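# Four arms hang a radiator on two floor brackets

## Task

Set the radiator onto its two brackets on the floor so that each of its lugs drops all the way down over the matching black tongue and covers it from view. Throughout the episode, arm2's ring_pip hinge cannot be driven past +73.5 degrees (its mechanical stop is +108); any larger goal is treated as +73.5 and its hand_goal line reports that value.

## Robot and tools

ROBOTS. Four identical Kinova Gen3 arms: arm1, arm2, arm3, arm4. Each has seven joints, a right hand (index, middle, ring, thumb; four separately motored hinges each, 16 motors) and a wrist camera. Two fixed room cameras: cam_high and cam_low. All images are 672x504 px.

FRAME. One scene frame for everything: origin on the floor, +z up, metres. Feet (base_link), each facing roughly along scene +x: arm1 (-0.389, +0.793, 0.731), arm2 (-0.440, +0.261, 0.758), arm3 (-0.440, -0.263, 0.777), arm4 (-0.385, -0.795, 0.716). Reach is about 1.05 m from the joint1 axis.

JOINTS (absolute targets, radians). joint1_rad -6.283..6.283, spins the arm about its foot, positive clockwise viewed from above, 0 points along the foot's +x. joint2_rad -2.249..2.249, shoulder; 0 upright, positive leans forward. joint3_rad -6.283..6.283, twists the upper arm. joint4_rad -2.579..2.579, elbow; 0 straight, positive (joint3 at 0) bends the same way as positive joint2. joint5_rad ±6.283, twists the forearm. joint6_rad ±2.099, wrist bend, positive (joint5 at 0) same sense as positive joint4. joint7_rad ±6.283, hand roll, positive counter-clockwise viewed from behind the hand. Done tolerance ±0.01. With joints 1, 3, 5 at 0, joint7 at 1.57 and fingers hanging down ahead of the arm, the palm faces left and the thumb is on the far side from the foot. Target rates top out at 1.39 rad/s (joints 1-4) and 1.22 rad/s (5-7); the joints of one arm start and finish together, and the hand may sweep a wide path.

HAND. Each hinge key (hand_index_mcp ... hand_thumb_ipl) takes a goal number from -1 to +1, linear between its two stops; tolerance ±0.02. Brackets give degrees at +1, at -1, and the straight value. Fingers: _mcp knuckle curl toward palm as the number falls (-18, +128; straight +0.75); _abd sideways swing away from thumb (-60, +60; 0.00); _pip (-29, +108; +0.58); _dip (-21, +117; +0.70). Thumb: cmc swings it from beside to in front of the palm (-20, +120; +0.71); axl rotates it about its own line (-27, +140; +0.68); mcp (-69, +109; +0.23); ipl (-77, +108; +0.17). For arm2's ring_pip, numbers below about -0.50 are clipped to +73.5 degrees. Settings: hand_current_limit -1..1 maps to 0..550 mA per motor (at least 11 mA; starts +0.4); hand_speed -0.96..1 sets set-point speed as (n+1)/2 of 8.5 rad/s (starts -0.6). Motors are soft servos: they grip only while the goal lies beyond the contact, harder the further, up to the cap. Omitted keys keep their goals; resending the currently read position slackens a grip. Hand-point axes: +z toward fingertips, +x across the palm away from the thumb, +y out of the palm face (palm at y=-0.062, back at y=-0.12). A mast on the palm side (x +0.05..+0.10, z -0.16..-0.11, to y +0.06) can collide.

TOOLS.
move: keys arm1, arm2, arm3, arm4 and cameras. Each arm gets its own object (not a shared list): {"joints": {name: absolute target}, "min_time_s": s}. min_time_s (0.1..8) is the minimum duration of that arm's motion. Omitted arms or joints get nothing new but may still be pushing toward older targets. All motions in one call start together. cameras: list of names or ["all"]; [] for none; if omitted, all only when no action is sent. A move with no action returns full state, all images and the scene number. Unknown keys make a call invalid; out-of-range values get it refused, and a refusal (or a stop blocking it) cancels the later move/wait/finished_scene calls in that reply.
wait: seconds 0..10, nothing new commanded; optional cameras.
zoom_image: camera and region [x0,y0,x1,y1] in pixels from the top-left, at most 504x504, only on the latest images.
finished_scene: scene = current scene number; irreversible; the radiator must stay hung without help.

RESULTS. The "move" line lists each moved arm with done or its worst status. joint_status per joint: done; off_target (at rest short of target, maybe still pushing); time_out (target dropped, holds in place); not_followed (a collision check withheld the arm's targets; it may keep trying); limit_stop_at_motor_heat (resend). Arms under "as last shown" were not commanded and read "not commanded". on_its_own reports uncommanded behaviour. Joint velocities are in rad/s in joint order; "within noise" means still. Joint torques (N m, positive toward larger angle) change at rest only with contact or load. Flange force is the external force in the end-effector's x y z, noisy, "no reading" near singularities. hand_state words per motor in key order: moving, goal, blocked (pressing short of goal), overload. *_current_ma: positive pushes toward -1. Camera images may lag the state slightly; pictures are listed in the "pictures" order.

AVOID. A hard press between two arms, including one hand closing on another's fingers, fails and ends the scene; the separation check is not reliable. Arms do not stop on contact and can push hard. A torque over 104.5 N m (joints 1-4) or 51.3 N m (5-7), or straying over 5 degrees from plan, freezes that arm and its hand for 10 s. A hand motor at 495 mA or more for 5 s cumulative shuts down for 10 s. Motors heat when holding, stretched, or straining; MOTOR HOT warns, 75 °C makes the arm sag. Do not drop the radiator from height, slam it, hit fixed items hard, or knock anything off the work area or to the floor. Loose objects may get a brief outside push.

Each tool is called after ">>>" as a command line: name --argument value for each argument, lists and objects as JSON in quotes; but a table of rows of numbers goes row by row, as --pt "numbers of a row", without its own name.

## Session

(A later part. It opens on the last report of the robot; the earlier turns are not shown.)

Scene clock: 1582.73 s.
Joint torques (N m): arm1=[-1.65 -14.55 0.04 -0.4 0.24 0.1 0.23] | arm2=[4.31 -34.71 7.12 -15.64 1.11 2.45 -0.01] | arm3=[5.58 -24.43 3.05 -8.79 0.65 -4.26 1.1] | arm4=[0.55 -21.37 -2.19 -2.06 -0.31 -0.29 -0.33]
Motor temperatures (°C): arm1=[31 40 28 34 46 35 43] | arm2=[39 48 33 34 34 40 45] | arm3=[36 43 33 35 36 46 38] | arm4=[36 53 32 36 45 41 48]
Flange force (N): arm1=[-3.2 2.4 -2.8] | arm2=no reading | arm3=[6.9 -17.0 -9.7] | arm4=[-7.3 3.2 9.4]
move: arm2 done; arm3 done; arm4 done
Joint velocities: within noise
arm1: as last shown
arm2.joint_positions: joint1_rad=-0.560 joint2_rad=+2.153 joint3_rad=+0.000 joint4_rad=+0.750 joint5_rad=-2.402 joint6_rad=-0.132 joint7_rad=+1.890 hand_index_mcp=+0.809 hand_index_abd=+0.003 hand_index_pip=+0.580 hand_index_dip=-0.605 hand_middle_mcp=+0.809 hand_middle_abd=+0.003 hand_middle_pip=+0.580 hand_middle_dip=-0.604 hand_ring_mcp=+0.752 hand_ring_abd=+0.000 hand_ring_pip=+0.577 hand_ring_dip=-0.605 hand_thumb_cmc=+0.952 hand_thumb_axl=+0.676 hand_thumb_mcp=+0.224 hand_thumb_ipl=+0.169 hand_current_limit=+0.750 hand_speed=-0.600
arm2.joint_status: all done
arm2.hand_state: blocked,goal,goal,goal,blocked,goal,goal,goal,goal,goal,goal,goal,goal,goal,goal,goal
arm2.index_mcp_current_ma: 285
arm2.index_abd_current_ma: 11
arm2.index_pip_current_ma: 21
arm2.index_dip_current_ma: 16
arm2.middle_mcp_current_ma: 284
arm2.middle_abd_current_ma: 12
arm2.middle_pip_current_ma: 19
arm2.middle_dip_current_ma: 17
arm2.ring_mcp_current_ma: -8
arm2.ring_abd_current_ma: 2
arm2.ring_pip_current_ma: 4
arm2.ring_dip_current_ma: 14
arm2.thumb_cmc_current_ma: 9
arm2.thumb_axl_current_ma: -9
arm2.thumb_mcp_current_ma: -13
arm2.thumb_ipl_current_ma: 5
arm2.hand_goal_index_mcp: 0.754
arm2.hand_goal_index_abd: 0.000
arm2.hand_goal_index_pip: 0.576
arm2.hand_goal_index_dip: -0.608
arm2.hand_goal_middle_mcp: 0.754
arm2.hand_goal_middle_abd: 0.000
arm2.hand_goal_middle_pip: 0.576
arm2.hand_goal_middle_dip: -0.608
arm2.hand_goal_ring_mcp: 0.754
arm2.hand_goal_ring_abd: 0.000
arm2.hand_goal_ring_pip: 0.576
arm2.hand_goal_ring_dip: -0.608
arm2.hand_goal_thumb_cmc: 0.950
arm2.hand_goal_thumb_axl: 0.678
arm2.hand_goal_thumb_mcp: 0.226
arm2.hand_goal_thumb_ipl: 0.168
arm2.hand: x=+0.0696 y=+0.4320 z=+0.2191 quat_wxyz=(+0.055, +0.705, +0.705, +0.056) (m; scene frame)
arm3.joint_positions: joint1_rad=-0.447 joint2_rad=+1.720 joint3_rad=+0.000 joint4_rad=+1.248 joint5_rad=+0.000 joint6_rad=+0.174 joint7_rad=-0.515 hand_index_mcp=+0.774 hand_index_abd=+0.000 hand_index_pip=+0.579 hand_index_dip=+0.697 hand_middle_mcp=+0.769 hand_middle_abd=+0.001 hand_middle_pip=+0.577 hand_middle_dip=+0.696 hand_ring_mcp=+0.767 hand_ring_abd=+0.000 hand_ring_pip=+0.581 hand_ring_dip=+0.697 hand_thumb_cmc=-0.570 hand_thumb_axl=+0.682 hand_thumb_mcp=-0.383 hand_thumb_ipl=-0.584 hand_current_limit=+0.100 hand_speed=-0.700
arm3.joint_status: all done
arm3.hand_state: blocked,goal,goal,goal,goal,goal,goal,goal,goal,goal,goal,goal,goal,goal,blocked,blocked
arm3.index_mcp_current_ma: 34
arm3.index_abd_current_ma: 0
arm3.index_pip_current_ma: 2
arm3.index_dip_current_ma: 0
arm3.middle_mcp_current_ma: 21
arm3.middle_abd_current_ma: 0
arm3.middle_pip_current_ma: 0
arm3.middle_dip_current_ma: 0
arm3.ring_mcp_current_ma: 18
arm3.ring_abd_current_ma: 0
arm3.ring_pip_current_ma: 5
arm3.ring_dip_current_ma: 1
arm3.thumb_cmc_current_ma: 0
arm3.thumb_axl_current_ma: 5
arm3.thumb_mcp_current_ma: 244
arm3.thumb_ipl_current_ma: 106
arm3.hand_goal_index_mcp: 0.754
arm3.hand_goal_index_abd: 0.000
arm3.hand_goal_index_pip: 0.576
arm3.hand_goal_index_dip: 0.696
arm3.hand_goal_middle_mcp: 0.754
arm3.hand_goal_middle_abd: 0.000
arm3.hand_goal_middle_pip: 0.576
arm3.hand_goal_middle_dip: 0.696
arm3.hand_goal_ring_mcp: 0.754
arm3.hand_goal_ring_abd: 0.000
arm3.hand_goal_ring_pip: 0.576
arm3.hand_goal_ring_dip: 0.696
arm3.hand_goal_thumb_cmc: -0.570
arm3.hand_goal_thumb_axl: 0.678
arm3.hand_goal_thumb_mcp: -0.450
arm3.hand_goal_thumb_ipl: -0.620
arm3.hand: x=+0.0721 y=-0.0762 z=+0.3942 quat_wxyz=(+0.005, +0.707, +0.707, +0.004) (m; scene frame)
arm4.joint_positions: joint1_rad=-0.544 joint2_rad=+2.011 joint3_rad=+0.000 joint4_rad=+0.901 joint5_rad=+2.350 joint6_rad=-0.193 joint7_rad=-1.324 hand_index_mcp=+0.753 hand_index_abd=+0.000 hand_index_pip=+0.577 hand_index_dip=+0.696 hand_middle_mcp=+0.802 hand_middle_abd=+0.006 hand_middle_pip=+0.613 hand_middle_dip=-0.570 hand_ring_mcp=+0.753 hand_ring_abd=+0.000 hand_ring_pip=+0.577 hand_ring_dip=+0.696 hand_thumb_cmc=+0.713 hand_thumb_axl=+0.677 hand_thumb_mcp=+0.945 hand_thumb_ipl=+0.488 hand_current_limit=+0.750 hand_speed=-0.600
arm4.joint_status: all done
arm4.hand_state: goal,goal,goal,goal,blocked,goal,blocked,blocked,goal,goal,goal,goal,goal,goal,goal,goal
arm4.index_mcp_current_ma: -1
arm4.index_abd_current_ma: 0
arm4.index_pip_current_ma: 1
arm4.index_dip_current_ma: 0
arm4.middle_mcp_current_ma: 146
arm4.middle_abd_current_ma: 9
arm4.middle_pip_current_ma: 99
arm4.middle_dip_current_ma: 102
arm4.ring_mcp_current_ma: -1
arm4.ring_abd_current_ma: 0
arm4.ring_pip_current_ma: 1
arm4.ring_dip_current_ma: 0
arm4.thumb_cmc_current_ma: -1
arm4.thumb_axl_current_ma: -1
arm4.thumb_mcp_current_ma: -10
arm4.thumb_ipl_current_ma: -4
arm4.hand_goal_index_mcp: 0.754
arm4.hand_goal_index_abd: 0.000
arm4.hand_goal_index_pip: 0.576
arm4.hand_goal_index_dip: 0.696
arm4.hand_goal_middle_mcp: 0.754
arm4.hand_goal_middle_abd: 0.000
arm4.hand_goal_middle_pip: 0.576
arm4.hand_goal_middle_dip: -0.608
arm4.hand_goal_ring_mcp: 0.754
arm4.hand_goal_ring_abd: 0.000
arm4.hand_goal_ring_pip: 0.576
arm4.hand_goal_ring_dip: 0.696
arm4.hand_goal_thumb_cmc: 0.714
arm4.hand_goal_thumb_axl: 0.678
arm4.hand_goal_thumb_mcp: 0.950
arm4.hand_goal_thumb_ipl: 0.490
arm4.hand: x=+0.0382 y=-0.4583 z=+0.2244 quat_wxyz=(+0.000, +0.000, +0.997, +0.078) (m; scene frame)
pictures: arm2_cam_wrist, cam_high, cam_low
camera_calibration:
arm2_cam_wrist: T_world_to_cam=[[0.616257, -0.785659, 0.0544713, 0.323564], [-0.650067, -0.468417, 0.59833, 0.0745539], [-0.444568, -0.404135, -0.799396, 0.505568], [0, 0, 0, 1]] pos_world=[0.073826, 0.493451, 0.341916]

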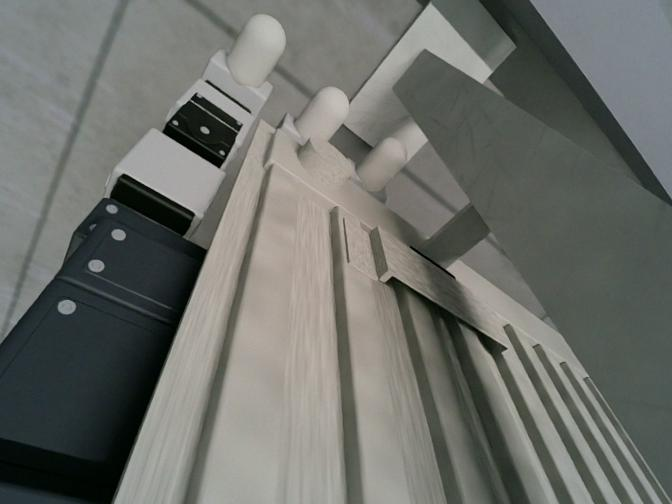

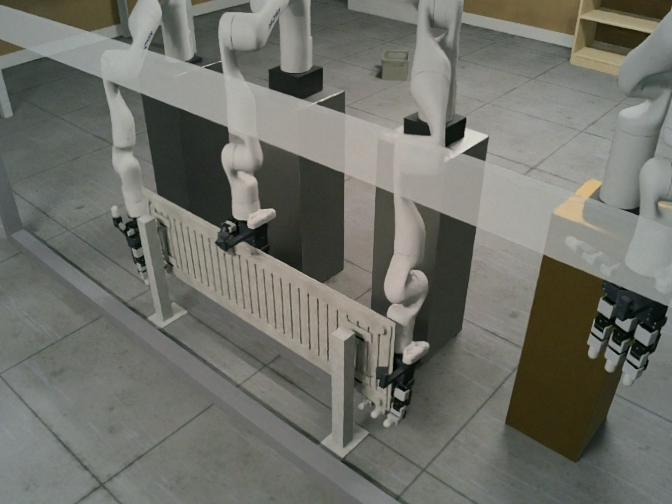

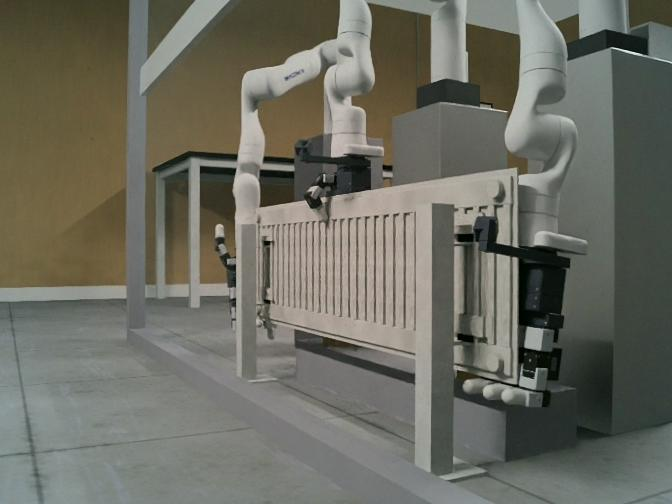

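>>> move --arm2 '{"joints":{"joint1_rad":-0.5677,"joint2_rad":2.1790,"joint3_rad":0,"joint4_rad":0.7228,"joint5_rad":-2.4019,"joint6_rad":-0.1331,"joint7_rad":1.8834},"min_time_s":2}' --arm3 '{"joints":{"joint1_rad":-0.4507,"joint2_rad":1.7402,"joint3_rad":0,"joint4_rad":1.2346,"joint5_rad":0,"joint6_rad":0.1668,"joint7_rad":-0.5187},"min_time_s":2}' --arm4 '{"joints":{"joint1_rad":-0.5438,"joint2_rad":2.0385,"joint3_rad":0,"joint4_rad":0.8578,"joint5_rad":2.4049,"joint6_rad":-0.2047,"joint7_rad":-1.3800},"min_time_s":2}' --cameras '["cam_low","cam_high"]'

>>> zoom_image --camera "cam_low" --region '[440, 200, 560, 360]'

>>> zoom_image --camera "cam_low" --region '[230, 200, 310, 310]'

Scene clock: 1646.60 s.
Joint torques (N m): arm1=[-1.58 -14.54 0.02 -0.35 0.28 0.12 0.22] | arm2=[-0.25 -18.62 2.07 -2.7 0.28 0.16 -0.22] | arm3=[-6.05 54.19 -8.87 -50.09 -0.05 -27.21 0.66] | arm4=[0 -19.86 -2.65 -2.29 -0.39 -0.22 -0.27]
Motor temperatures (°C): arm1=[31 40 28 34 46 35 43] | arm2=[39 45 33 35 34 40 45] | arm3=[36 43 33 36 36 47 38] | arm4=[36 49 32 35 45 41 48]
Flange force (N): arm1=[-3.0 2.3 -2.8] | arm2=no reading | arm3=[-65.7 -104.4 -316.9] | arm4=[-7.0 2.5 5.1]
move: arm2 done; arm3 done; arm4 done
TORQUE WARNING: arm3's joint2_rad reached its warning level (56.7 N m). A warning alone does not stop the arm.
Joint velocities: within noise
arm1: as last shown
arm2.joint_positions: joint1_rad=-0.568 joint2_rad=+2.179 joint3_rad=+0.000 joint4_rad=+0.723 joint5_rad=-2.402 joint6_rad=-0.133 joint7_rad=+1.883 hand_index_mcp=+0.758 hand_index_abd=+0.003 hand_index_pip=+0.580 hand_index_dip=-0.605 hand_middle_mcp=+0.758 hand_middle_abd=+0.003 hand_middle_pip=+0.580 hand_middle_dip=-0.604 hand_ring_mcp=+0.752 hand_ring_abd=+0.000 hand_ring_pip=+0.577 hand_ring_dip=-0.605 hand_thumb_cmc=+0.952 hand_thumb_axl=+0.676 hand_thumb_mcp=+0.224 hand_thumb_ipl=+0.169 hand_current_limit=+0.750 hand_speed=-0.600
arm2.joint_status: all done
arm2.hand_state: goal,goal,goal,goal,goal,goal,goal,goal,goal,goal,goal,goal,goal,goal,goal,goal
arm2.index_mcp_current_ma: 18
arm2.index_abd_current_ma: 11
arm2.index_pip_current_ma: 17
arm2.index_dip_current_ma: 16
arm2.middle_mcp_current_ma: 20
arm2.middle_abd_current_ma: 12
arm2.middle_pip_current_ma: 16
arm2.middle_dip_current_ma: 17
arm2.ring_mcp_current_ma: -8
arm2.ring_abd_current_ma: 2
arm2.ring_pip_current_ma: 4
arm2.ring_dip_current_ma: 14
arm2.thumb_cmc_current_ma: 9
arm2.thumb_axl_current_ma: -9
arm2.thumb_mcp_current_ma: -13
arm2.thumb_ipl_current_ma: 5
arm2.hand_goal_index_mcp: 0.754
arm2.hand_goal_index_abd: 0.000
arm2.hand_goal_index_pip: 0.576
arm2.hand_goal_index_dip: -0.608
arm2.hand_goal_middle_mcp: 0.754
arm2.hand_goal_middle_abd: 0.000
arm2.hand_goal_middle_pip: 0.576
arm2.hand_goal_middle_dip: -0.608
arm2.hand_goal_ring_mcp: 0.754
arm2.hand_goal_ring_abd: 0.000
arm2.hand_goal_ring_pip: 0.576
arm2.hand_goal_ring_dip: -0.608
arm2.hand_goal_thumb_cmc: 0.950
arm2.hand_goal_thumb_axl: 0.678
arm2.hand_goal_thumb_mcp: 0.226
arm2.hand_goal_thumb_ipl: 0.168
arm2.hand: x=+0.0628 y=+0.4318 z=+0.2101 quat_wxyz=(+0.055, +0.705, +0.705, +0.056) (m; scene frame)
arm3.joint_positions: joint1_rad=-0.451 joint2_rad=+1.732 joint3_rad=+0.000 joint4_rad=+1.239 joint5_rad=+0.000 joint6_rad=+0.169 joint7_rad=-0.519 hand_index_mcp=+0.774 hand_index_abd=+0.002 hand_index_pip=+0.579 hand_index_dip=+0.697 hand_middle_mcp=+0.769 hand_middle_abd=-0.001 hand_middle_pip=+0.577 hand_middle_dip=+0.696 hand_ring_mcp=+0.768 hand_ring_abd=+0.000 hand_ring_pip=+0.581 hand_ring_dip=+0.697 hand_thumb_cmc=-0.570 hand_thumb_axl=+0.682 hand_thumb_mcp=-0.383 hand_thumb_ipl=-0.586 hand_current_limit=+0.100 hand_speed=-0.700
arm3.joint_status: all done
arm3.hand_state: goal,goal,goal,goal,goal,goal,goal,goal,goal,goal,goal,goal,goal,goal,blocked,blocked
arm3.index_mcp_current_ma: 34
arm3.index_abd_current_ma: 1
arm3.index_pip_current_ma: 2
arm3.index_dip_current_ma: 0
arm3.middle_mcp_current_ma: 23
arm3.middle_abd_current_ma: 0
arm3.middle_pip_current_ma: 0
arm3.middle_dip_current_ma: 0
arm3.ring_mcp_current_ma: 21
arm3.ring_abd_current_ma: 0
arm3.ring_pip_current_ma: 4
arm3.ring_dip_current_ma: 1
arm3.thumb_cmc_current_ma: 0
arm3.thumb_axl_current_ma: 5
arm3.thumb_mcp_current_ma: 246
arm3.thumb_ipl_current_ma: 101
arm3.hand_goal_index_mcp: 0.754
arm3.hand_goal_index_abd: 0.000
arm3.hand_goal_index_pip: 0.576
arm3.hand_goal_index_dip: 0.696
arm3.hand_goal_middle_mcp: 0.754
arm3.hand_goal_middle_abd: 0.000
arm3.hand_goal_middle_pip: 0.576
arm3.hand_goal_middle_dip: 0.696
arm3.hand_goal_ring_mcp: 0.754
arm3.hand_goal_ring_abd: 0.000
arm3.hand_goal_ring_pip: 0.576
arm3.hand_goal_ring_dip: 0.696
arm3.hand_goal_thumb_cmc: -0.570
arm3.hand_goal_thumb_axl: 0.678
arm3.hand_goal_thumb_mcp: -0.450
arm3.hand_goal_thumb_ipl: -0.620
arm3.hand: x=+0.0700 y=-0.0755 z=+0.3890 quat_wxyz=(+0.005, +0.707, +0.707, +0.004) (m; scene frame)
arm4.joint_positions: joint1_rad=-0.544 joint2_rad=+2.038 joint3_rad=+0.000 joint4_rad=+0.858 joint5_rad=+2.405 joint6_rad=-0.205 joint7_rad=-1.380 hand_index_mcp=+0.753 hand_index_abd=+0.000 hand_index_pip=+0.577 hand_index_dip=+0.696 hand_middle_mcp=+0.793 hand_middle_abd=+0.002 hand_middle_pip=+0.585 hand_middle_dip=-0.605 hand_ring_mcp=+0.753 hand_ring_abd=+0.000 hand_ring_pip=+0.577 hand_ring_dip=+0.696 hand_thumb_cmc=+0.713 hand_thumb_axl=+0.677 hand_thumb_mcp=+0.945 hand_thumb_ipl=+0.488 hand_current_limit=+0.750 hand_speed=-0.600
arm4.joint_status: all done
arm4.hand_state: goal,goal,goal,goal,blocked,goal,goal,goal,goal,goal,goal,goal,goal,goal,goal,goal
arm4.index_mcp_current_ma: -1
arm4.index_abd_current_ma: 0
arm4.index_pip_current_ma: 1
arm4.index_dip_current_ma: 0
arm4.middle_mcp_current_ma: 113
arm4.middle_abd_current_ma: 2
arm4.middle_pip_current_ma: 16
arm4.middle_dip_current_ma: 4
arm4.ring_mcp_current_ma: -1
arm4.ring_abd_current_ma: 0
arm4.ring_pip_current_ma: 1
arm4.ring_dip_current_ma: 0
arm4.thumb_cmc_current_ma: -1
arm4.thumb_axl_current_ma: -1
arm4.thumb_mcp_current_ma: -10
arm4.thumb_ipl_current_ma: -4
arm4.hand_goal_index_mcp: 0.754
arm4.hand_goal_index_abd: 0.000
arm4.hand_goal_index_pip: 0.576
arm4.hand_goal_index_dip: 0.696
arm4.hand_goal_middle_mcp: 0.754
arm4.hand_goal_middle_abd: 0.000
arm4.hand_goal_middle_pip: 0.576
arm4.hand_goal_middle_dip: -0.608
arm4.hand_goal_ring_mcp: 0.754
arm4.hand_goal_ring_abd: 0.000
arm4.hand_goal_ring_pip: 0.576
arm4.hand_goal_ring_dip: 0.696
arm4.hand_goal_thumb_cmc: 0.714
arm4.hand_goal_thumb_axl: 0.678
arm4.hand_goal_thumb_mcp: 0.950
arm4.hand_goal_thumb_ipl: 0.490
arm4.hand: x=+0.0380 y=-0.4584 z=+0.2154 quat_wxyz=(+0.000, +0.000, +0.997, +0.078) (m; scene frame)
pictures: cam_high, cam_low

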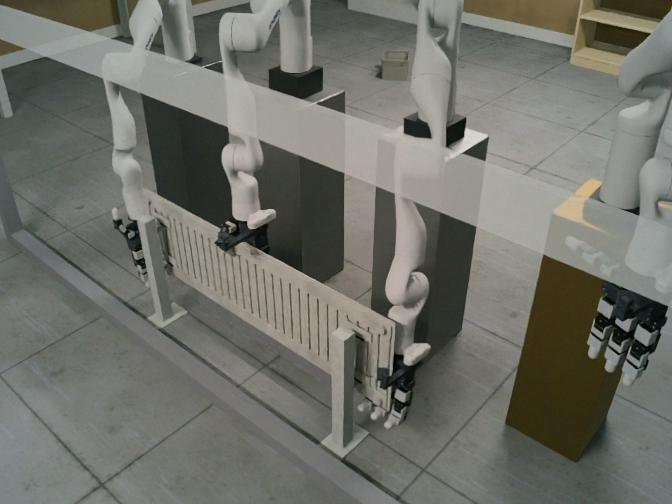

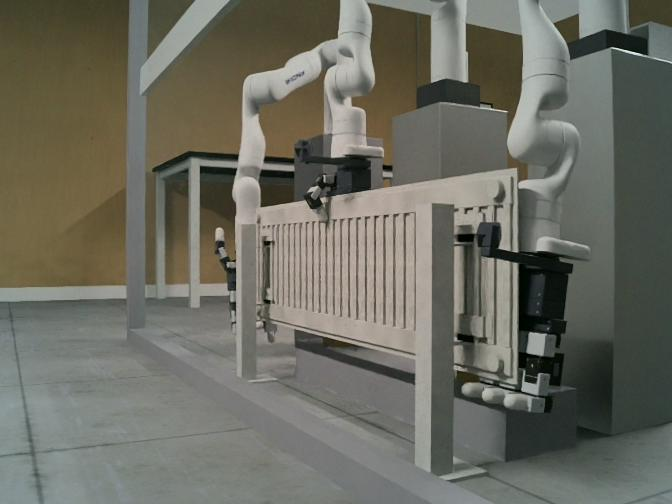

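Scaled by 3.150.

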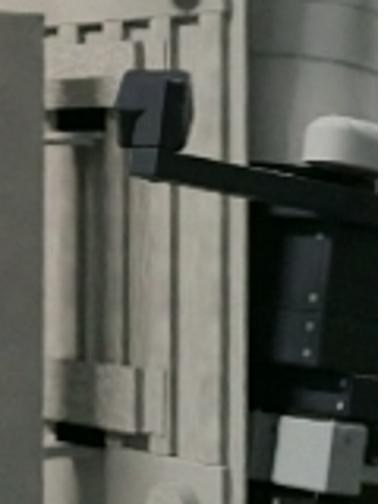

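Scaled by 4.582.

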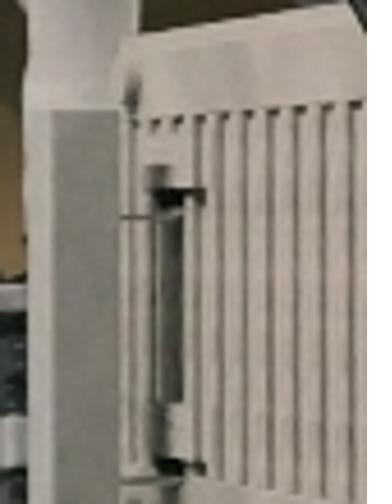

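>>> move --arm3 '{"joints":{"joint1_rad":-0.4507,"joint2_rad":1.7253,"joint3_rad":0,"joint4_rad":1.2530,"joint5_rad":0,"joint6_rad":0.1633,"joint7_rad":-0.5187},"min_time_s":1}' --cameras '["all"]'

>>> zoom_image --camera "cam_low" --region '[440, 220, 520, 300]'

>>> zoom_image --camera "cam_low" --region '[440, 320, 520, 380]'

>>> zoom_image --camera "cam_high" --region '[330, 280, 430, 420]'

>>> zoom_image --camera "cam_high" --region '[130, 180, 210, 300]'

Scene clock: 1661.07 s.
Joint torques (N m): arm1=[-1.51 -14.62 -0.02 -0.29 0.24 0.1 0.28] | arm2=[-0.26 -18.58 1.97 -2.69 0.28 0.17 -0.18] | arm3=[-3.05 10.47 -8.42 -2.72 -0.89 -1.96 0.16] | arm4=[-0.27 -19.69 -2.87 -1.96 -0.4 -0.49 -0.37]
Motor temperatures (°C): arm1=[31 40 28 34 46 35 43] | arm2=[39 44 33 35 34 40 45] | arm3=[36 47 33 41 36 52 38] | arm4=[36 49 32 35 45 41 48]
Flange force (N): arm1=[-2.7 2.3 -2.6] | arm2=no reading | arm3=[-10.6 -6.5 -79.0] | arm4=[-7.5 1.9 5.5]
move: arm3 done
TORQUE WARNING: arm3's joint2_rad reached its warning level (56.7 N m). A warning alone does not stop the arm.
Joint velocities: within noise
arm1, arm4: as last shown
arm2.joint_positions: joint1_rad=-0.568 joint2_rad=+2.179 joint3_rad=+0.000 joint4_rad=+0.723 joint5_rad=-2.402 joint6_rad=-0.133 joint7_rad=+1.883 hand_index_mcp=+0.758 hand_index_abd=+0.003 hand_index_pip=+0.580 hand_index_dip=-0.605 hand_middle_mcp=+0.758 hand_middle_abd=+0.003 hand_middle_pip=+0.580 hand_middle_dip=-0.604 hand_ring_mcp=+0.752 hand_ring_abd=+0.000 hand_ring_pip=+0.577 hand_ring_dip=-0.605 hand_thumb_cmc=+0.952 hand_thumb_axl=+0.676 hand_thumb_mcp=+0.224 hand_thumb_ipl=+0.169 hand_current_limit=+0.750 hand_speed=-0.600
arm2.joint_status: not commanded
arm2.hand_state: goal,goal,goal,goal,goal,goal,goal,goal,goal,goal,goal,goal,goal,goal,goal,goal
arm2.index_mcp_current_ma: 18
arm2.index_abd_current_ma: 11
arm2.index_pip_current_ma: 17
arm2.index_dip_current_ma: 16
arm2.middle_mcp_current_ma: 20
arm2.middle_abd_current_ma: 12
arm2.middle_pip_current_ma: 16
arm2.middle_dip_current_ma: 17
arm2.ring_mcp_current_ma: -8
arm2.ring_abd_current_ma: 2
arm2.ring_pip_current_ma: 4
arm2.ring_dip_current_ma: 14
arm2.thumb_cmc_current_ma: 9
arm2.thumb_axl_current_ma: -9
arm2.thumb_mcp_current_ma: -13
arm2.thumb_ipl_current_ma: 5
arm2.hand_goal_index_mcp: 0.754
arm2.hand_goal_index_abd: 0.000
arm2.hand_goal_index_pip: 0.576
arm2.hand_goal_index_dip: -0.608
arm2.hand_goal_middle_mcp: 0.754
arm2.hand_goal_middle_abd: 0.000
arm2.hand_goal_middle_pip: 0.576
arm2.hand_goal_middle_dip: -0.608
arm2.hand_goal_ring_mcp: 0.754
arm2.hand_goal_ring_abd: 0.000
arm2.hand_goal_ring_pip: 0.576
arm2.hand_goal_ring_dip: -0.608
arm2.hand_goal_thumb_cmc: 0.950
arm2.hand_goal_thumb_axl: 0.678
arm2.hand_goal_thumb_mcp: 0.226
arm2.hand_goal_thumb_ipl: 0.168
arm2.hand: x=+0.0628 y=+0.4318 z=+0.2101 quat_wxyz=(+0.055, +0.705, +0.705, +0.056) (m; scene frame)
arm3.joint_positions: joint1_rad=-0.451 joint2_rad=+1.725 joint3_rad=+0.000 joint4_rad=+1.253 joint5_rad=+0.000 joint6_rad=+0.163 joint7_rad=-0.519 hand_index_mcp=+0.777 hand_index_abd=+0.002 hand_index_pip=+0.579 hand_index_dip=+0.697 hand_middle_mcp=+0.773 hand_middle_abd=-0.001 hand_middle_pip=+0.577 hand_middle_dip=+0.696 hand_ring_mcp=+0.771 hand_ring_abd=+0.000 hand_ring_pip=+0.579 hand_ring_dip=+0.697 hand_thumb_cmc=-0.570 hand_thumb_axl=+0.682 hand_thumb_mcp=-0.383 hand_thumb_ipl=-0.586 hand_current_limit=+0.100 hand_speed=-0.700
arm3.joint_status: all done
arm3.hand_state: blocked,goal,goal,goal,goal,goal,goal,goal,goal,goal,goal,goal,goal,goal,blocked,blocked
arm3.index_mcp_current_ma: 41
arm3.index_abd_current_ma: 1
arm3.index_pip_current_ma: 2
arm3.index_dip_current_ma: 0
arm3.middle_mcp_current_ma: 31
arm3.middle_abd_current_ma: -1
arm3.middle_pip_current_ma: 0
arm3.middle_dip_current_ma: 0
arm3.ring_mcp_current_ma: 27
arm3.ring_abd_current_ma: 0
arm3.ring_pip_current_ma: 2
arm3.ring_dip_current_ma: 1
arm3.thumb_cmc_current_ma: 0
arm3.thumb_axl_current_ma: 5
arm3.thumb_mcp_current_ma: 246
arm3.thumb_ipl_current_ma: 101
arm3.hand_goal_index_mcp: 0.754
arm3.hand_goal_index_abd: 0.000
arm3.hand_goal_index_pip: 0.576
arm3.hand_goal_index_dip: 0.696
arm3.hand_goal_middle_mcp: 0.754
arm3.hand_goal_middle_abd: 0.000
arm3.hand_goal_middle_pip: 0.576
arm3.hand_goal_middle_dip: 0.696
arm3.hand_goal_ring_mcp: 0.754
arm3.hand_goal_ring_abd: 0.000
arm3.hand_goal_ring_pip: 0.576
arm3.hand_goal_ring_dip: 0.696
arm3.hand_goal_thumb_cmc: -0.570
arm3.hand_goal_thumb_axl: 0.678
arm3.hand_goal_thumb_mcp: -0.450
arm3.hand_goal_thumb_ipl: -0.620
arm3.hand: x=+0.0681 y=-0.0764 z=+0.3913 quat_wxyz=(+0.005, +0.707, +0.707, +0.004) (m; scene frame)
arm4.middle_mcp_current_ma: 112
pictures: arm1_cam_wrist, arm2_cam_wrist, arm3_cam_wrist, arm4_cam_wrist, cam_high, cam_low
camera_calibration:
arm1_cam_wrist: T_world_to_cam=[[0.343937, -0.938975, -0.00571668, 0.878345], [-0.658954, -0.245697, 0.710924, -0.29417], [-0.668945, -0.240746, -0.703245, 0.79466], [0, 0, 0, 1]] pos_world=[0.0356438, 0.943779, 0.772995]
arm2_cam_wrist: T_world_to_cam=[[0.616332, -0.785598, 0.0544968, 0.328044], [-0.650007, -0.468447, 0.598371, 0.0754219], [-0.44455, -0.404219, -0.799364, 0.495299], [0, 0, 0, 1]] pos_world=[0.0670259, 0.493251, 0.332916]
arm3_cam_wrist: T_world_to_cam=[[0.61626, -0.784063, 0.0739556, -0.10325], [-0.592062, -0.399324, 0.700002, -0.309701], [-0.519313, -0.47517, -0.710301, 0.408212], [0, 0, 0, 1]] pos_world=[0.0922569, -0.010656, 0.514381]
arm4_cam_wrist: T_world_to_cam=[[0.779348, 0.624578, 0.0501863, 0.285707], [0.454463, -0.61858, 0.640954, -0.484815], [0.43137, -0.476718, -0.765937, 0.0563375], [0, 0, 0, 1]] pos_world=[-0.0266372, -0.451486, 0.339557]

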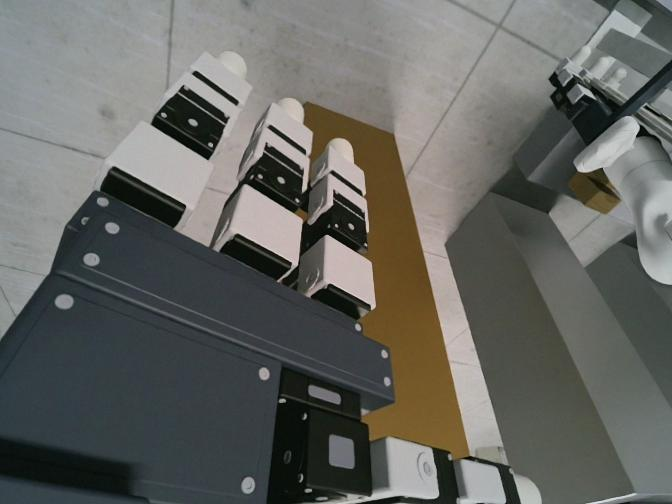

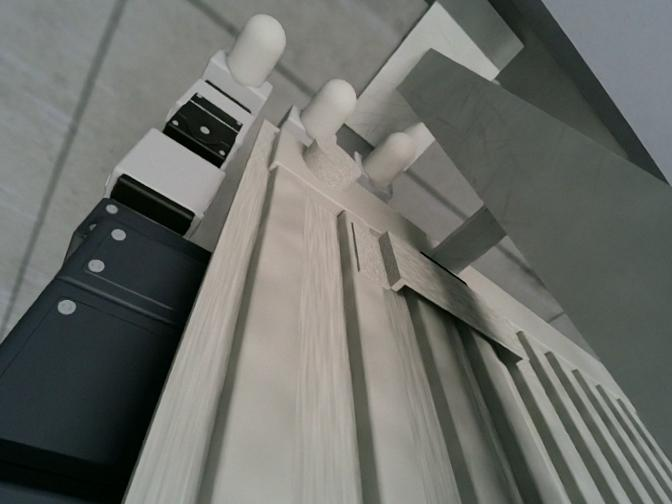

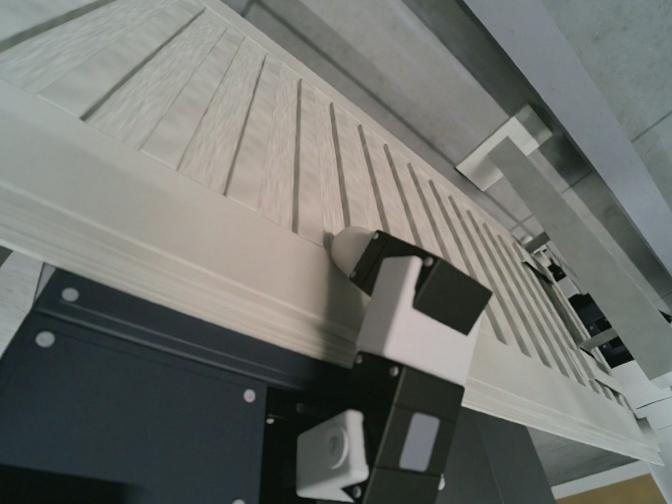

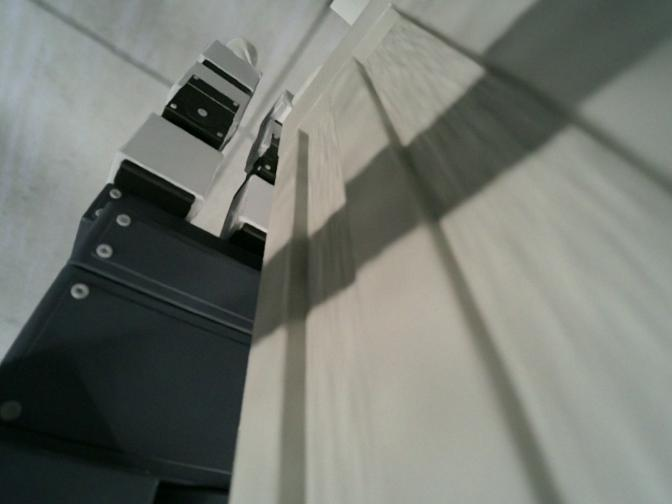

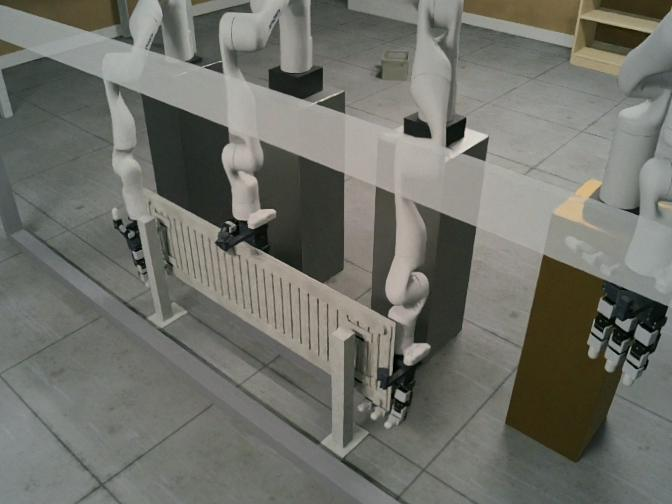

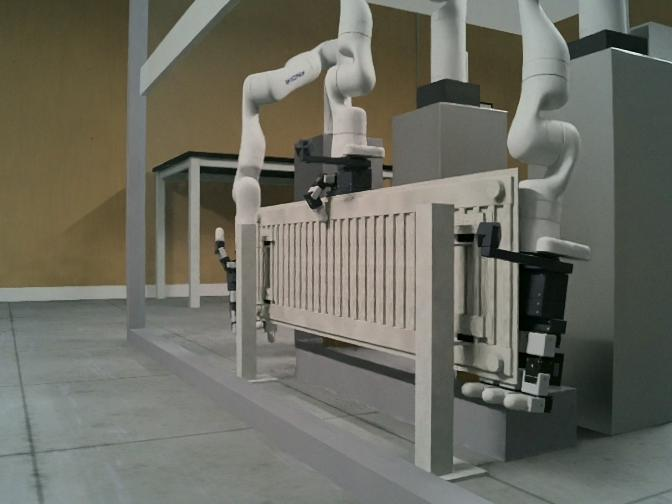

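Scaled by 6.300.

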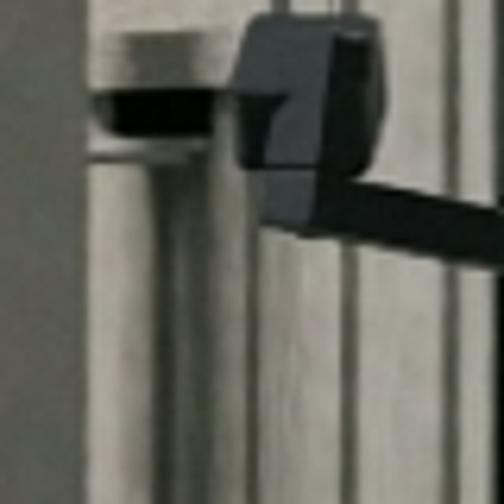

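Scaled by 6.300.

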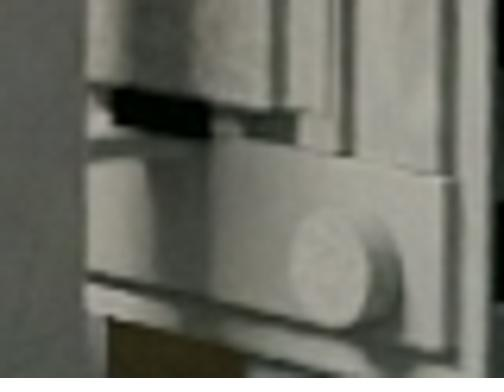

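Scaled by 3.600.

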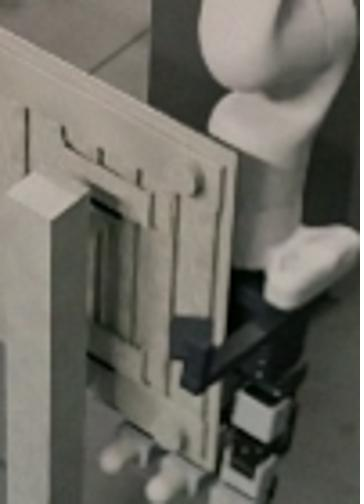

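Scaled by 4.200.

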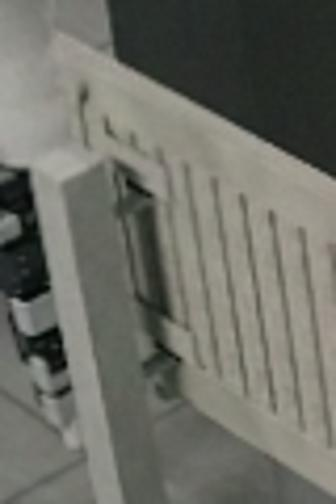

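>>> zoom_image --camera "arm2_cam_wrist" --region '[330, 190, 540, 370]'

>>> zoom_image --camera "arm3_cam_wrist" --region '[500, 200, 672, 460]'

Scaled by 2.400.

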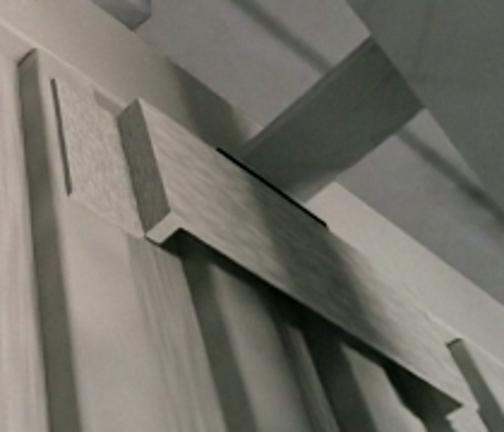

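Scaled by 1.938.

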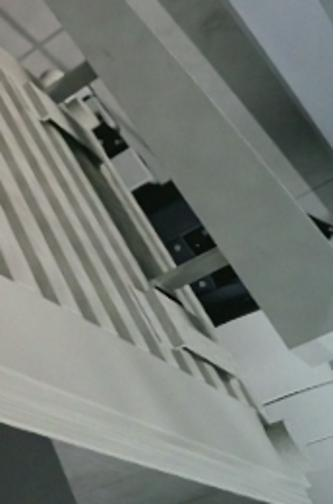

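>>> zoom_image --camera "cam_low" --region '[250, 220, 290, 260]'

>>> zoom_image --camera "cam_low" --region '[250, 280, 290, 320]'

>>> zoom_image --camera "cam_high" --region '[145, 205, 195, 255]'

>>> zoom_image --camera "cam_high" --region '[340, 320, 390, 370]'

>>> zoom_image --camera "cam_high" --region '[340, 360, 390, 410]'

Scaled by 12.600.

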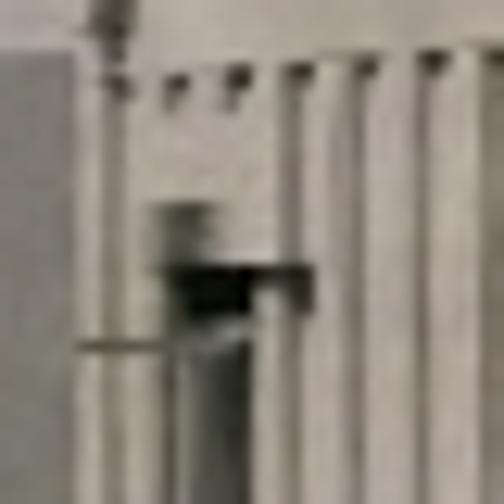

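Scaled by 12.600.

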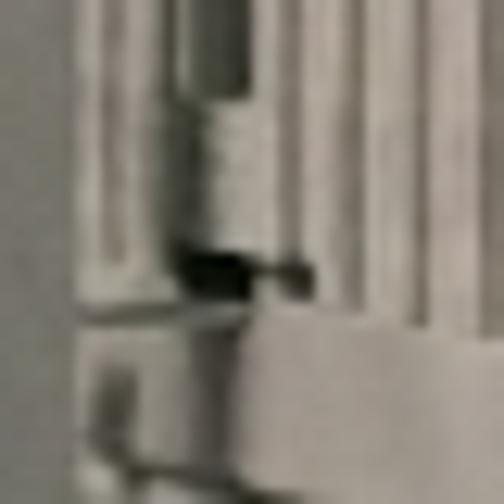

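Scaled by 10.080.

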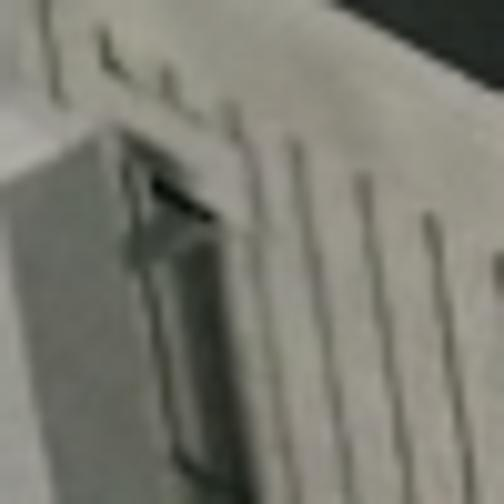

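Scaled by 10.080.

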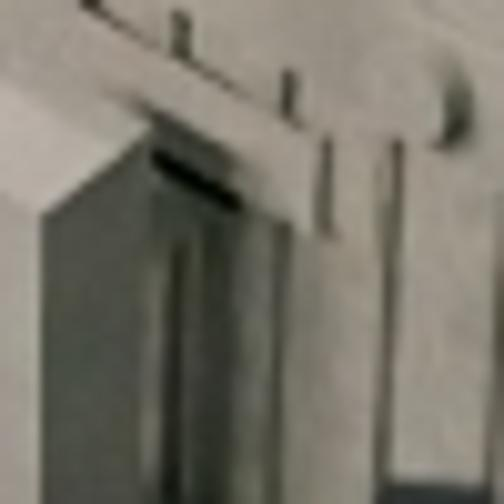

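Scaled by 10.080.

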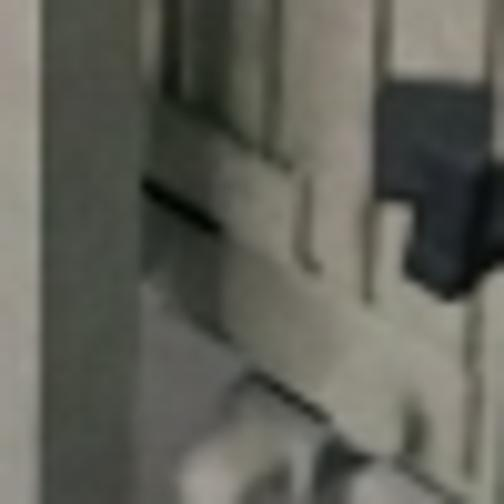

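>>> move --arm2 '{"joints":{"joint1_rad":-0.5680,"joint2_rad":2.1386,"joint3_rad":0,"joint4_rad":0.7943,"joint5_rad":-2.2150,"joint6_rad":-0.1121,"joint7_rad":1.6949},"min_time_s":2}' --arm4 '{"joints":{"joint1_rad":-0.5438,"joint2_rad":2.0235,"joint3_rad":0,"joint4_rad":0.8817,"joint5_rad":2.3743,"joint6_rad":-0.1983,"joint7_rad":-1.3488},"min_time_s":2}'

>>> move --arm3 '{"joints":{"hand_thumb_mcp":-0.25,"hand_thumb_ipl":-0.5}}' --cameras '["cam_low","cam_high"]'

>>> zoom_image --camera "cam_low" --region '[440, 200, 560, 360]'

>>> zoom_image --camera "cam_low" --region '[230, 200, 310, 310]'

Scene clock: 1797.93 s.
Joint torques (N m): arm1=[-1.52 -14.57 0.02 -0.27 0.26 0.12 0.24] | arm2=[0.01 -20.95 2.65 -3.71 0.39 0.14 -0.15] | arm3=[-2.72 9.72 -8.03 -2.95 -0.85 -1.98 0.17] | arm4=[-0.58 -21.52 -3.34 -2.87 -0.54 -0.36 -0.32]
Motor temperatures (°C): arm1=[31 40 28 34 46 35 43] | arm2=[39 38 33 33 34 40 45] | arm3=[36 42 33 36 36 48 38] | arm4=[36 45 32 35 45 41 48]
Flange force (N): arm1=[-2.7 2.4 -2.7] | arm2=no reading | arm3=[-10.1 -7.3 -77.8] | arm4=[-7.1 0.6 6.8]
move: arm2 done; arm4 done
Joint velocities: within noise
arm1, arm3: as last shown
arm2.joint_positions: joint1_rad=-0.568 joint2_rad=+2.139 joint3_rad=+0.000 joint4_rad=+0.794 joint5_rad=-2.215 joint6_rad=-0.112 joint7_rad=+1.695 hand_index_mcp=+0.766 hand_index_abd=+0.003 hand_index_pip=+0.580 hand_index_dip=-0.605 hand_middle_mcp=+0.765 hand_middle_abd=+0.003 hand_middle_pip=+0.580 hand_middle_dip=-0.604 hand_ring_mcp=+0.752 hand_ring_abd=+0.000 hand_ring_pip=+0.577 hand_ring_dip=-0.605 hand_thumb_cmc=+0.952 hand_thumb_axl=+0.676 hand_thumb_mcp=+0.224 hand_thumb_ipl=+0.169 hand_current_limit=+0.750 hand_speed=-0.600
arm2.joint_status: all done
arm2.hand_state: goal,goal,goal,goal,goal,goal,goal,goal,goal,goal,goal,goal,goal,goal,goal,goal
arm2.index_mcp_current_ma: 60
arm2.index_abd_current_ma: 11
arm2.index_pip_current_ma: 17
arm2.index_dip_current_ma: 16
arm2.middle_mcp_current_ma: 56
arm2.middle_abd_current_ma: 11
arm2.middle_pip_current_ma: 16
arm2.middle_dip_current_ma: 17
arm2.ring_mcp_current_ma: -8
arm2.ring_abd_current_ma: 2
arm2.ring_pip_current_ma: 4
arm2.ring_dip_current_ma: 14
arm2.thumb_cmc_current_ma: 9
arm2.thumb_axl_current_ma: -9
arm2.thumb_mcp_current_ma: -13
arm2.thumb_ipl_current_ma: 5
arm2.hand_goal_index_mcp: 0.754
arm2.hand_goal_index_abd: 0.000
arm2.hand_goal_index_pip: 0.576
arm2.hand_goal_index_dip: -0.608
arm2.hand_goal_middle_mcp: 0.754
arm2.hand_goal_middle_abd: 0.000
arm2.hand_goal_middle_pip: 0.576
arm2.hand_goal_middle_dip: -0.608
arm2.hand_goal_ring_mcp: 0.754
arm2.hand_goal_ring_abd: 0.000
arm2.hand_goal_ring_pip: 0.576
arm2.hand_goal_ring_dip: -0.608
arm2.hand_goal_thumb_cmc: 0.950
arm2.hand_goal_thumb_axl: 0.678
arm2.hand_goal_thumb_mcp: 0.226
arm2.hand_goal_thumb_ipl: 0.168
arm2.hand: x=+0.0628 y=+0.4318 z=+0.2220 quat_wxyz=(+0.055, +0.705, +0.705, +0.056) (m; scene frame)
arm3.joint_positions: joint1_rad=-0.451 joint2_rad=+1.725 joint3_rad=+0.000 joint4_rad=+1.253 joint5_rad=+0.000 joint6_rad=+0.163 joint7_rad=-0.519 hand_index_mcp=+0.777 hand_index_abd=+0.001 hand_index_pip=+0.579 hand_index_dip=+0.697 hand_middle_mcp=+0.772 hand_middle_abd=-0.001 hand_middle_pip=+0.577 hand_middle_dip=+0.696 hand_ring_mcp=+0.771 hand_ring_abd=+0.000 hand_ring_pip=+0.579 hand_ring_dip=+0.697 hand_thumb_cmc=-0.570 hand_thumb_axl=+0.682 hand_thumb_mcp=-0.383 hand_thumb_ipl=-0.586 hand_current_limit=+0.100 hand_speed=-0.700
arm3.middle_mcp_current_ma: 30
arm3.ring_mcp_current_ma: 26
arm3.hand: x=+0.0682 y=-0.0764 z=+0.3914 quat_wxyz=(+0.005, +0.707, +0.707, +0.004) (m; scene frame)
arm4.joint_positions: joint1_rad=-0.544 joint2_rad=+2.024 joint3_rad=+0.000 joint4_rad=+0.882 joint5_rad=+2.374 joint6_rad=-0.198 joint7_rad=-1.349 hand_index_mcp=+0.753 hand_index_abd=+0.000 hand_index_pip=+0.577 hand_index_dip=+0.696 hand_middle_mcp=+0.794 hand_middle_abd=+0.002 hand_middle_pip=+0.587 hand_middle_dip=-0.605 hand_ring_mcp=+0.753 hand_ring_abd=+0.000 hand_ring_pip=+0.577 hand_ring_dip=+0.696 hand_thumb_cmc=+0.713 hand_thumb_axl=+0.677 hand_thumb_mcp=+0.945 hand_thumb_ipl=+0.488 hand_current_limit=+0.750 hand_speed=-0.600
arm4.joint_status: all done
arm4.hand_state: goal,goal,goal,goal,blocked,goal,goal,goal,goal,goal,goal,goal,goal,goal,goal,goal
arm4.index_mcp_current_ma: -1
arm4.index_abd_current_ma: 0
arm4.index_pip_current_ma: 1
arm4.index_dip_current_ma: 0
arm4.middle_mcp_current_ma: 116
arm4.middle_abd_current_ma: 2
arm4.middle_pip_current_ma: 20
arm4.middle_dip_current_ma: 4
arm4.ring_mcp_current_ma: -1
arm4.ring_abd_current_ma: 0
arm4.ring_pip_current_ma: 1
arm4.ring_dip_current_ma: 0
arm4.thumb_cmc_current_ma: -1
arm4.thumb_axl_current_ma: -1
arm4.thumb_mcp_current_ma: -10
arm4.thumb_ipl_current_ma: -4
arm4.hand_goal_index_mcp: 0.754
arm4.hand_goal_index_abd: 0.000
arm4.hand_goal_index_pip: 0.576
arm4.hand_goal_index_dip: 0.696
arm4.hand_goal_middle_mcp: 0.754
arm4.hand_goal_middle_abd: 0.000
arm4.hand_goal_middle_pip: 0.576
arm4.hand_goal_middle_dip: -0.608
arm4.hand_goal_ring_mcp: 0.754
arm4.hand_goal_ring_abd: 0.000
arm4.hand_goal_ring_pip: 0.576
arm4.hand_goal_ring_dip: 0.696
arm4.hand_goal_thumb_cmc: 0.714
arm4.hand_goal_thumb_axl: 0.678
arm4.hand_goal_thumb_mcp: 0.950
arm4.hand_goal_thumb_ipl: 0.490
arm4.hand: x=+0.0381 y=-0.4583 z=+0.2204 quat_wxyz=(+0.000, +0.000, +0.997, +0.078) (m; scene frame)
pictures: none

Scene clock: 1798.60 s.
Joint torques (N m): arm1=[-1.56 -14.63 -0.01 -0.32 0.2 0.09 0.26] | arm2=[-0.06 -20.96 2.66 -3.67 0.43 0.15 -0.13] | arm3=[-2.77 9.64 -7.66 -3.35 -0.72 -2.27 0.23] | arm4=[-0.47 -21.47 -3.39 -2.81 -0.49 -0.34 -0.33]
Motor temperatures (°C): arm1=[31 40 28 34 46 35 43] | arm2=[39 38 33 33 34 40 45] | arm3=[36 41 33 36 36 48 38] | arm4=[36 45 32 35 45 41 48]
Flange force (N): arm1=[-2.8 2.5 -2.6] | arm2=no reading | arm3=[-10.3 -7.7 -78.7] | arm4=[-7.6 1.1 7.2]
move: arm3 done
Joint velocities: within noise
arm1, arm4: as last shown
arm2.joint_positions: joint1_rad=-0.568 joint2_rad=+2.139 joint3_rad=+0.000 joint4_rad=+0.794 joint5_rad=-2.215 joint6_rad=-0.112 joint7_rad=+1.695 hand_index_mcp=+0.766 hand_index_abd=+0.003 hand_index_pip=+0.580 hand_index_dip=-0.605 hand_middle_mcp=+0.765 hand_middle_abd=+0.003 hand_middle_pip=+0.580 hand_middle_dip=-0.604 hand_ring_mcp=+0.752 hand_ring_abd=+0.000 hand_ring_pip=+0.577 hand_ring_dip=-0.605 hand_thumb_cmc=+0.952 hand_thumb_axl=+0.676 hand_thumb_mcp=+0.224 hand_thumb_ipl=+0.169 hand_current_limit=+0.750 hand_speed=-0.600
arm2.joint_status: not commanded
arm2.hand_state: goal,goal,goal,goal,goal,goal,goal,goal,goal,goal,goal,goal,goal,goal,goal,goal
arm2.index_mcp_current_ma: 60
arm2.index_abd_current_ma: 11
arm2.index_pip_current_ma: 17
arm2.index_dip_current_ma: 16
arm2.middle_mcp_current_ma: 56
arm2.middle_abd_current_ma: 11
arm2.middle_pip_current_ma: 16
arm2.middle_dip_current_ma: 17
arm2.ring_mcp_current_ma: -8
arm2.ring_abd_current_ma: 2
arm2.ring_pip_current_ma: 4
arm2.ring_dip_current_ma: 14
arm2.thumb_cmc_current_ma: 9
arm2.thumb_axl_current_ma: -9
arm2.thumb_mcp_current_ma: -13
arm2.thumb_ipl_current_ma: 5
arm2.hand_goal_index_mcp: 0.754
arm2.hand_goal_index_abd: 0.000
arm2.hand_goal_index_pip: 0.576
arm2.hand_goal_index_dip: -0.608
arm2.hand_goal_middle_mcp: 0.754
arm2.hand_goal_middle_abd: 0.000
arm2.hand_goal_middle_pip: 0.576
arm2.hand_goal_middle_dip: -0.608
arm2.hand_goal_ring_mcp: 0.754
arm2.hand_goal_ring_abd: 0.000
arm2.hand_goal_ring_pip: 0.576
arm2.hand_goal_ring_dip: -0.608
arm2.hand_goal_thumb_cmc: 0.950
arm2.hand_goal_thumb_axl: 0.678
arm2.hand_goal_thumb_mcp: 0.226
arm2.hand_goal_thumb_ipl: 0.168
arm2.hand: x=+0.0628 y=+0.4318 z=+0.2220 quat_wxyz=(+0.055, +0.705, +0.705, +0.056) (m; scene frame)
arm3.joint_positions: joint1_rad=-0.451 joint2_rad=+1.725 joint3_rad=+0.000 joint4_rad=+1.253 joint5_rad=+0.000 joint6_rad=+0.163 joint7_rad=-0.519 hand_index_mcp=+0.776 hand_index_abd=+0.001 hand_index_pip=+0.579 hand_index_dip=+0.697 hand_middle_mcp=+0.772 hand_middle_abd=-0.001 hand_middle_pip=+0.577 hand_middle_dip=+0.696 hand_ring_mcp=+0.770 hand_ring_abd=+0.000 hand_ring_pip=+0.579 hand_ring_dip=+0.697 hand_thumb_cmc=-0.570 hand_thumb_axl=+0.680 hand_thumb_mcp=-0.257 hand_thumb_ipl=-0.502 hand_current_limit=+0.100 hand_speed=-0.700
arm3.joint_status: all done
arm3.hand_state: blocked,goal,goal,goal,goal,goal,goal,goal,goal,goal,goal,goal,goal,goal,goal,goal
arm3.index_mcp_current_ma: 39
arm3.index_abd_current_ma: 0
arm3.index_pip_current_ma: 2
arm3.index_dip_current_ma: 0
arm3.middle_mcp_current_ma: 28
arm3.middle_abd_current_ma: -1
arm3.middle_pip_current_ma: 0
arm3.middle_dip_current_ma: 0
arm3.ring_mcp_current_ma: 25
arm3.ring_abd_current_ma: 0
arm3.ring_pip_current_ma: 2
arm3.ring_dip_current_ma: 1
arm3.thumb_cmc_current_ma: 0
arm3.thumb_axl_current_ma: 2
arm3.thumb_mcp_current_ma: -9
arm3.thumb_ipl_current_ma: -1
arm3.hand_goal_index_mcp: 0.754
arm3.hand_goal_index_abd: 0.000
arm3.hand_goal_index_pip: 0.576
arm3.hand_goal_index_dip: 0.696
arm3.hand_goal_middle_mcp: 0.754
arm3.hand_goal_middle_abd: 0.000
arm3.hand_goal_middle_pip: 0.576
arm3.hand_goal_middle_dip: 0.696
arm3.hand_goal_ring_mcp: 0.754
arm3.hand_goal_ring_abd: 0.000
arm3.hand_goal_ring_pip: 0.576
arm3.hand_goal_ring_dip: 0.696
arm3.hand_goal_thumb_cmc: -0.570
arm3.hand_goal_thumb_axl: 0.678
arm3.hand_goal_thumb_mcp: -0.250
arm3.hand_goal_thumb_ipl: -0.500
arm3.hand: x=+0.0682 y=-0.0764 z=+0.3914 quat_wxyz=(+0.005, +0.707, +0.707, +0.004) (m; scene frame)
pictures: cam_high, cam_low

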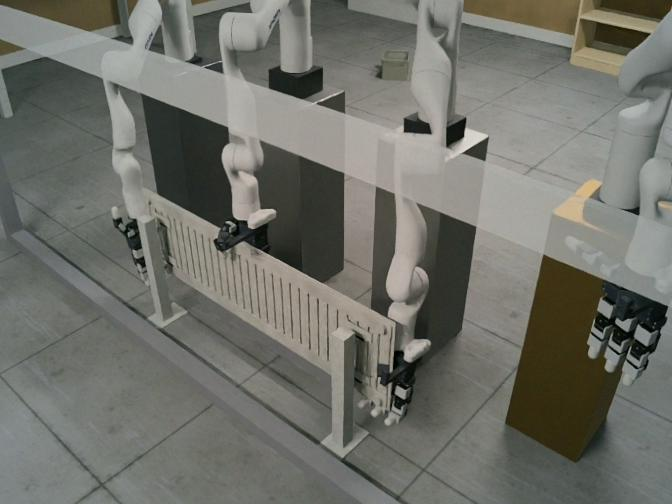

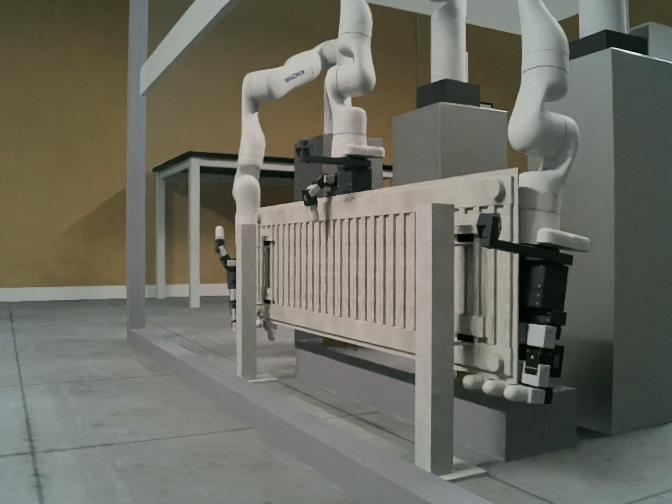

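Scaled by 3.150.

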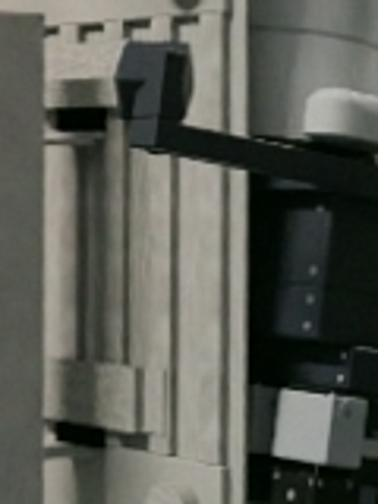

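Scaled by 4.582.

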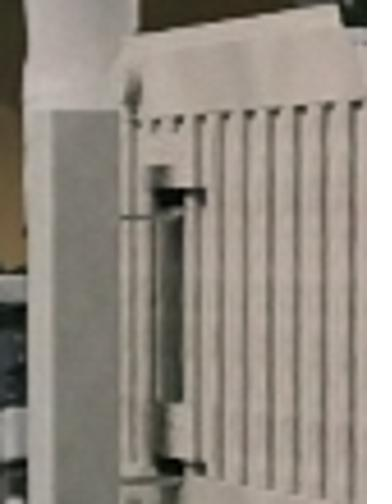

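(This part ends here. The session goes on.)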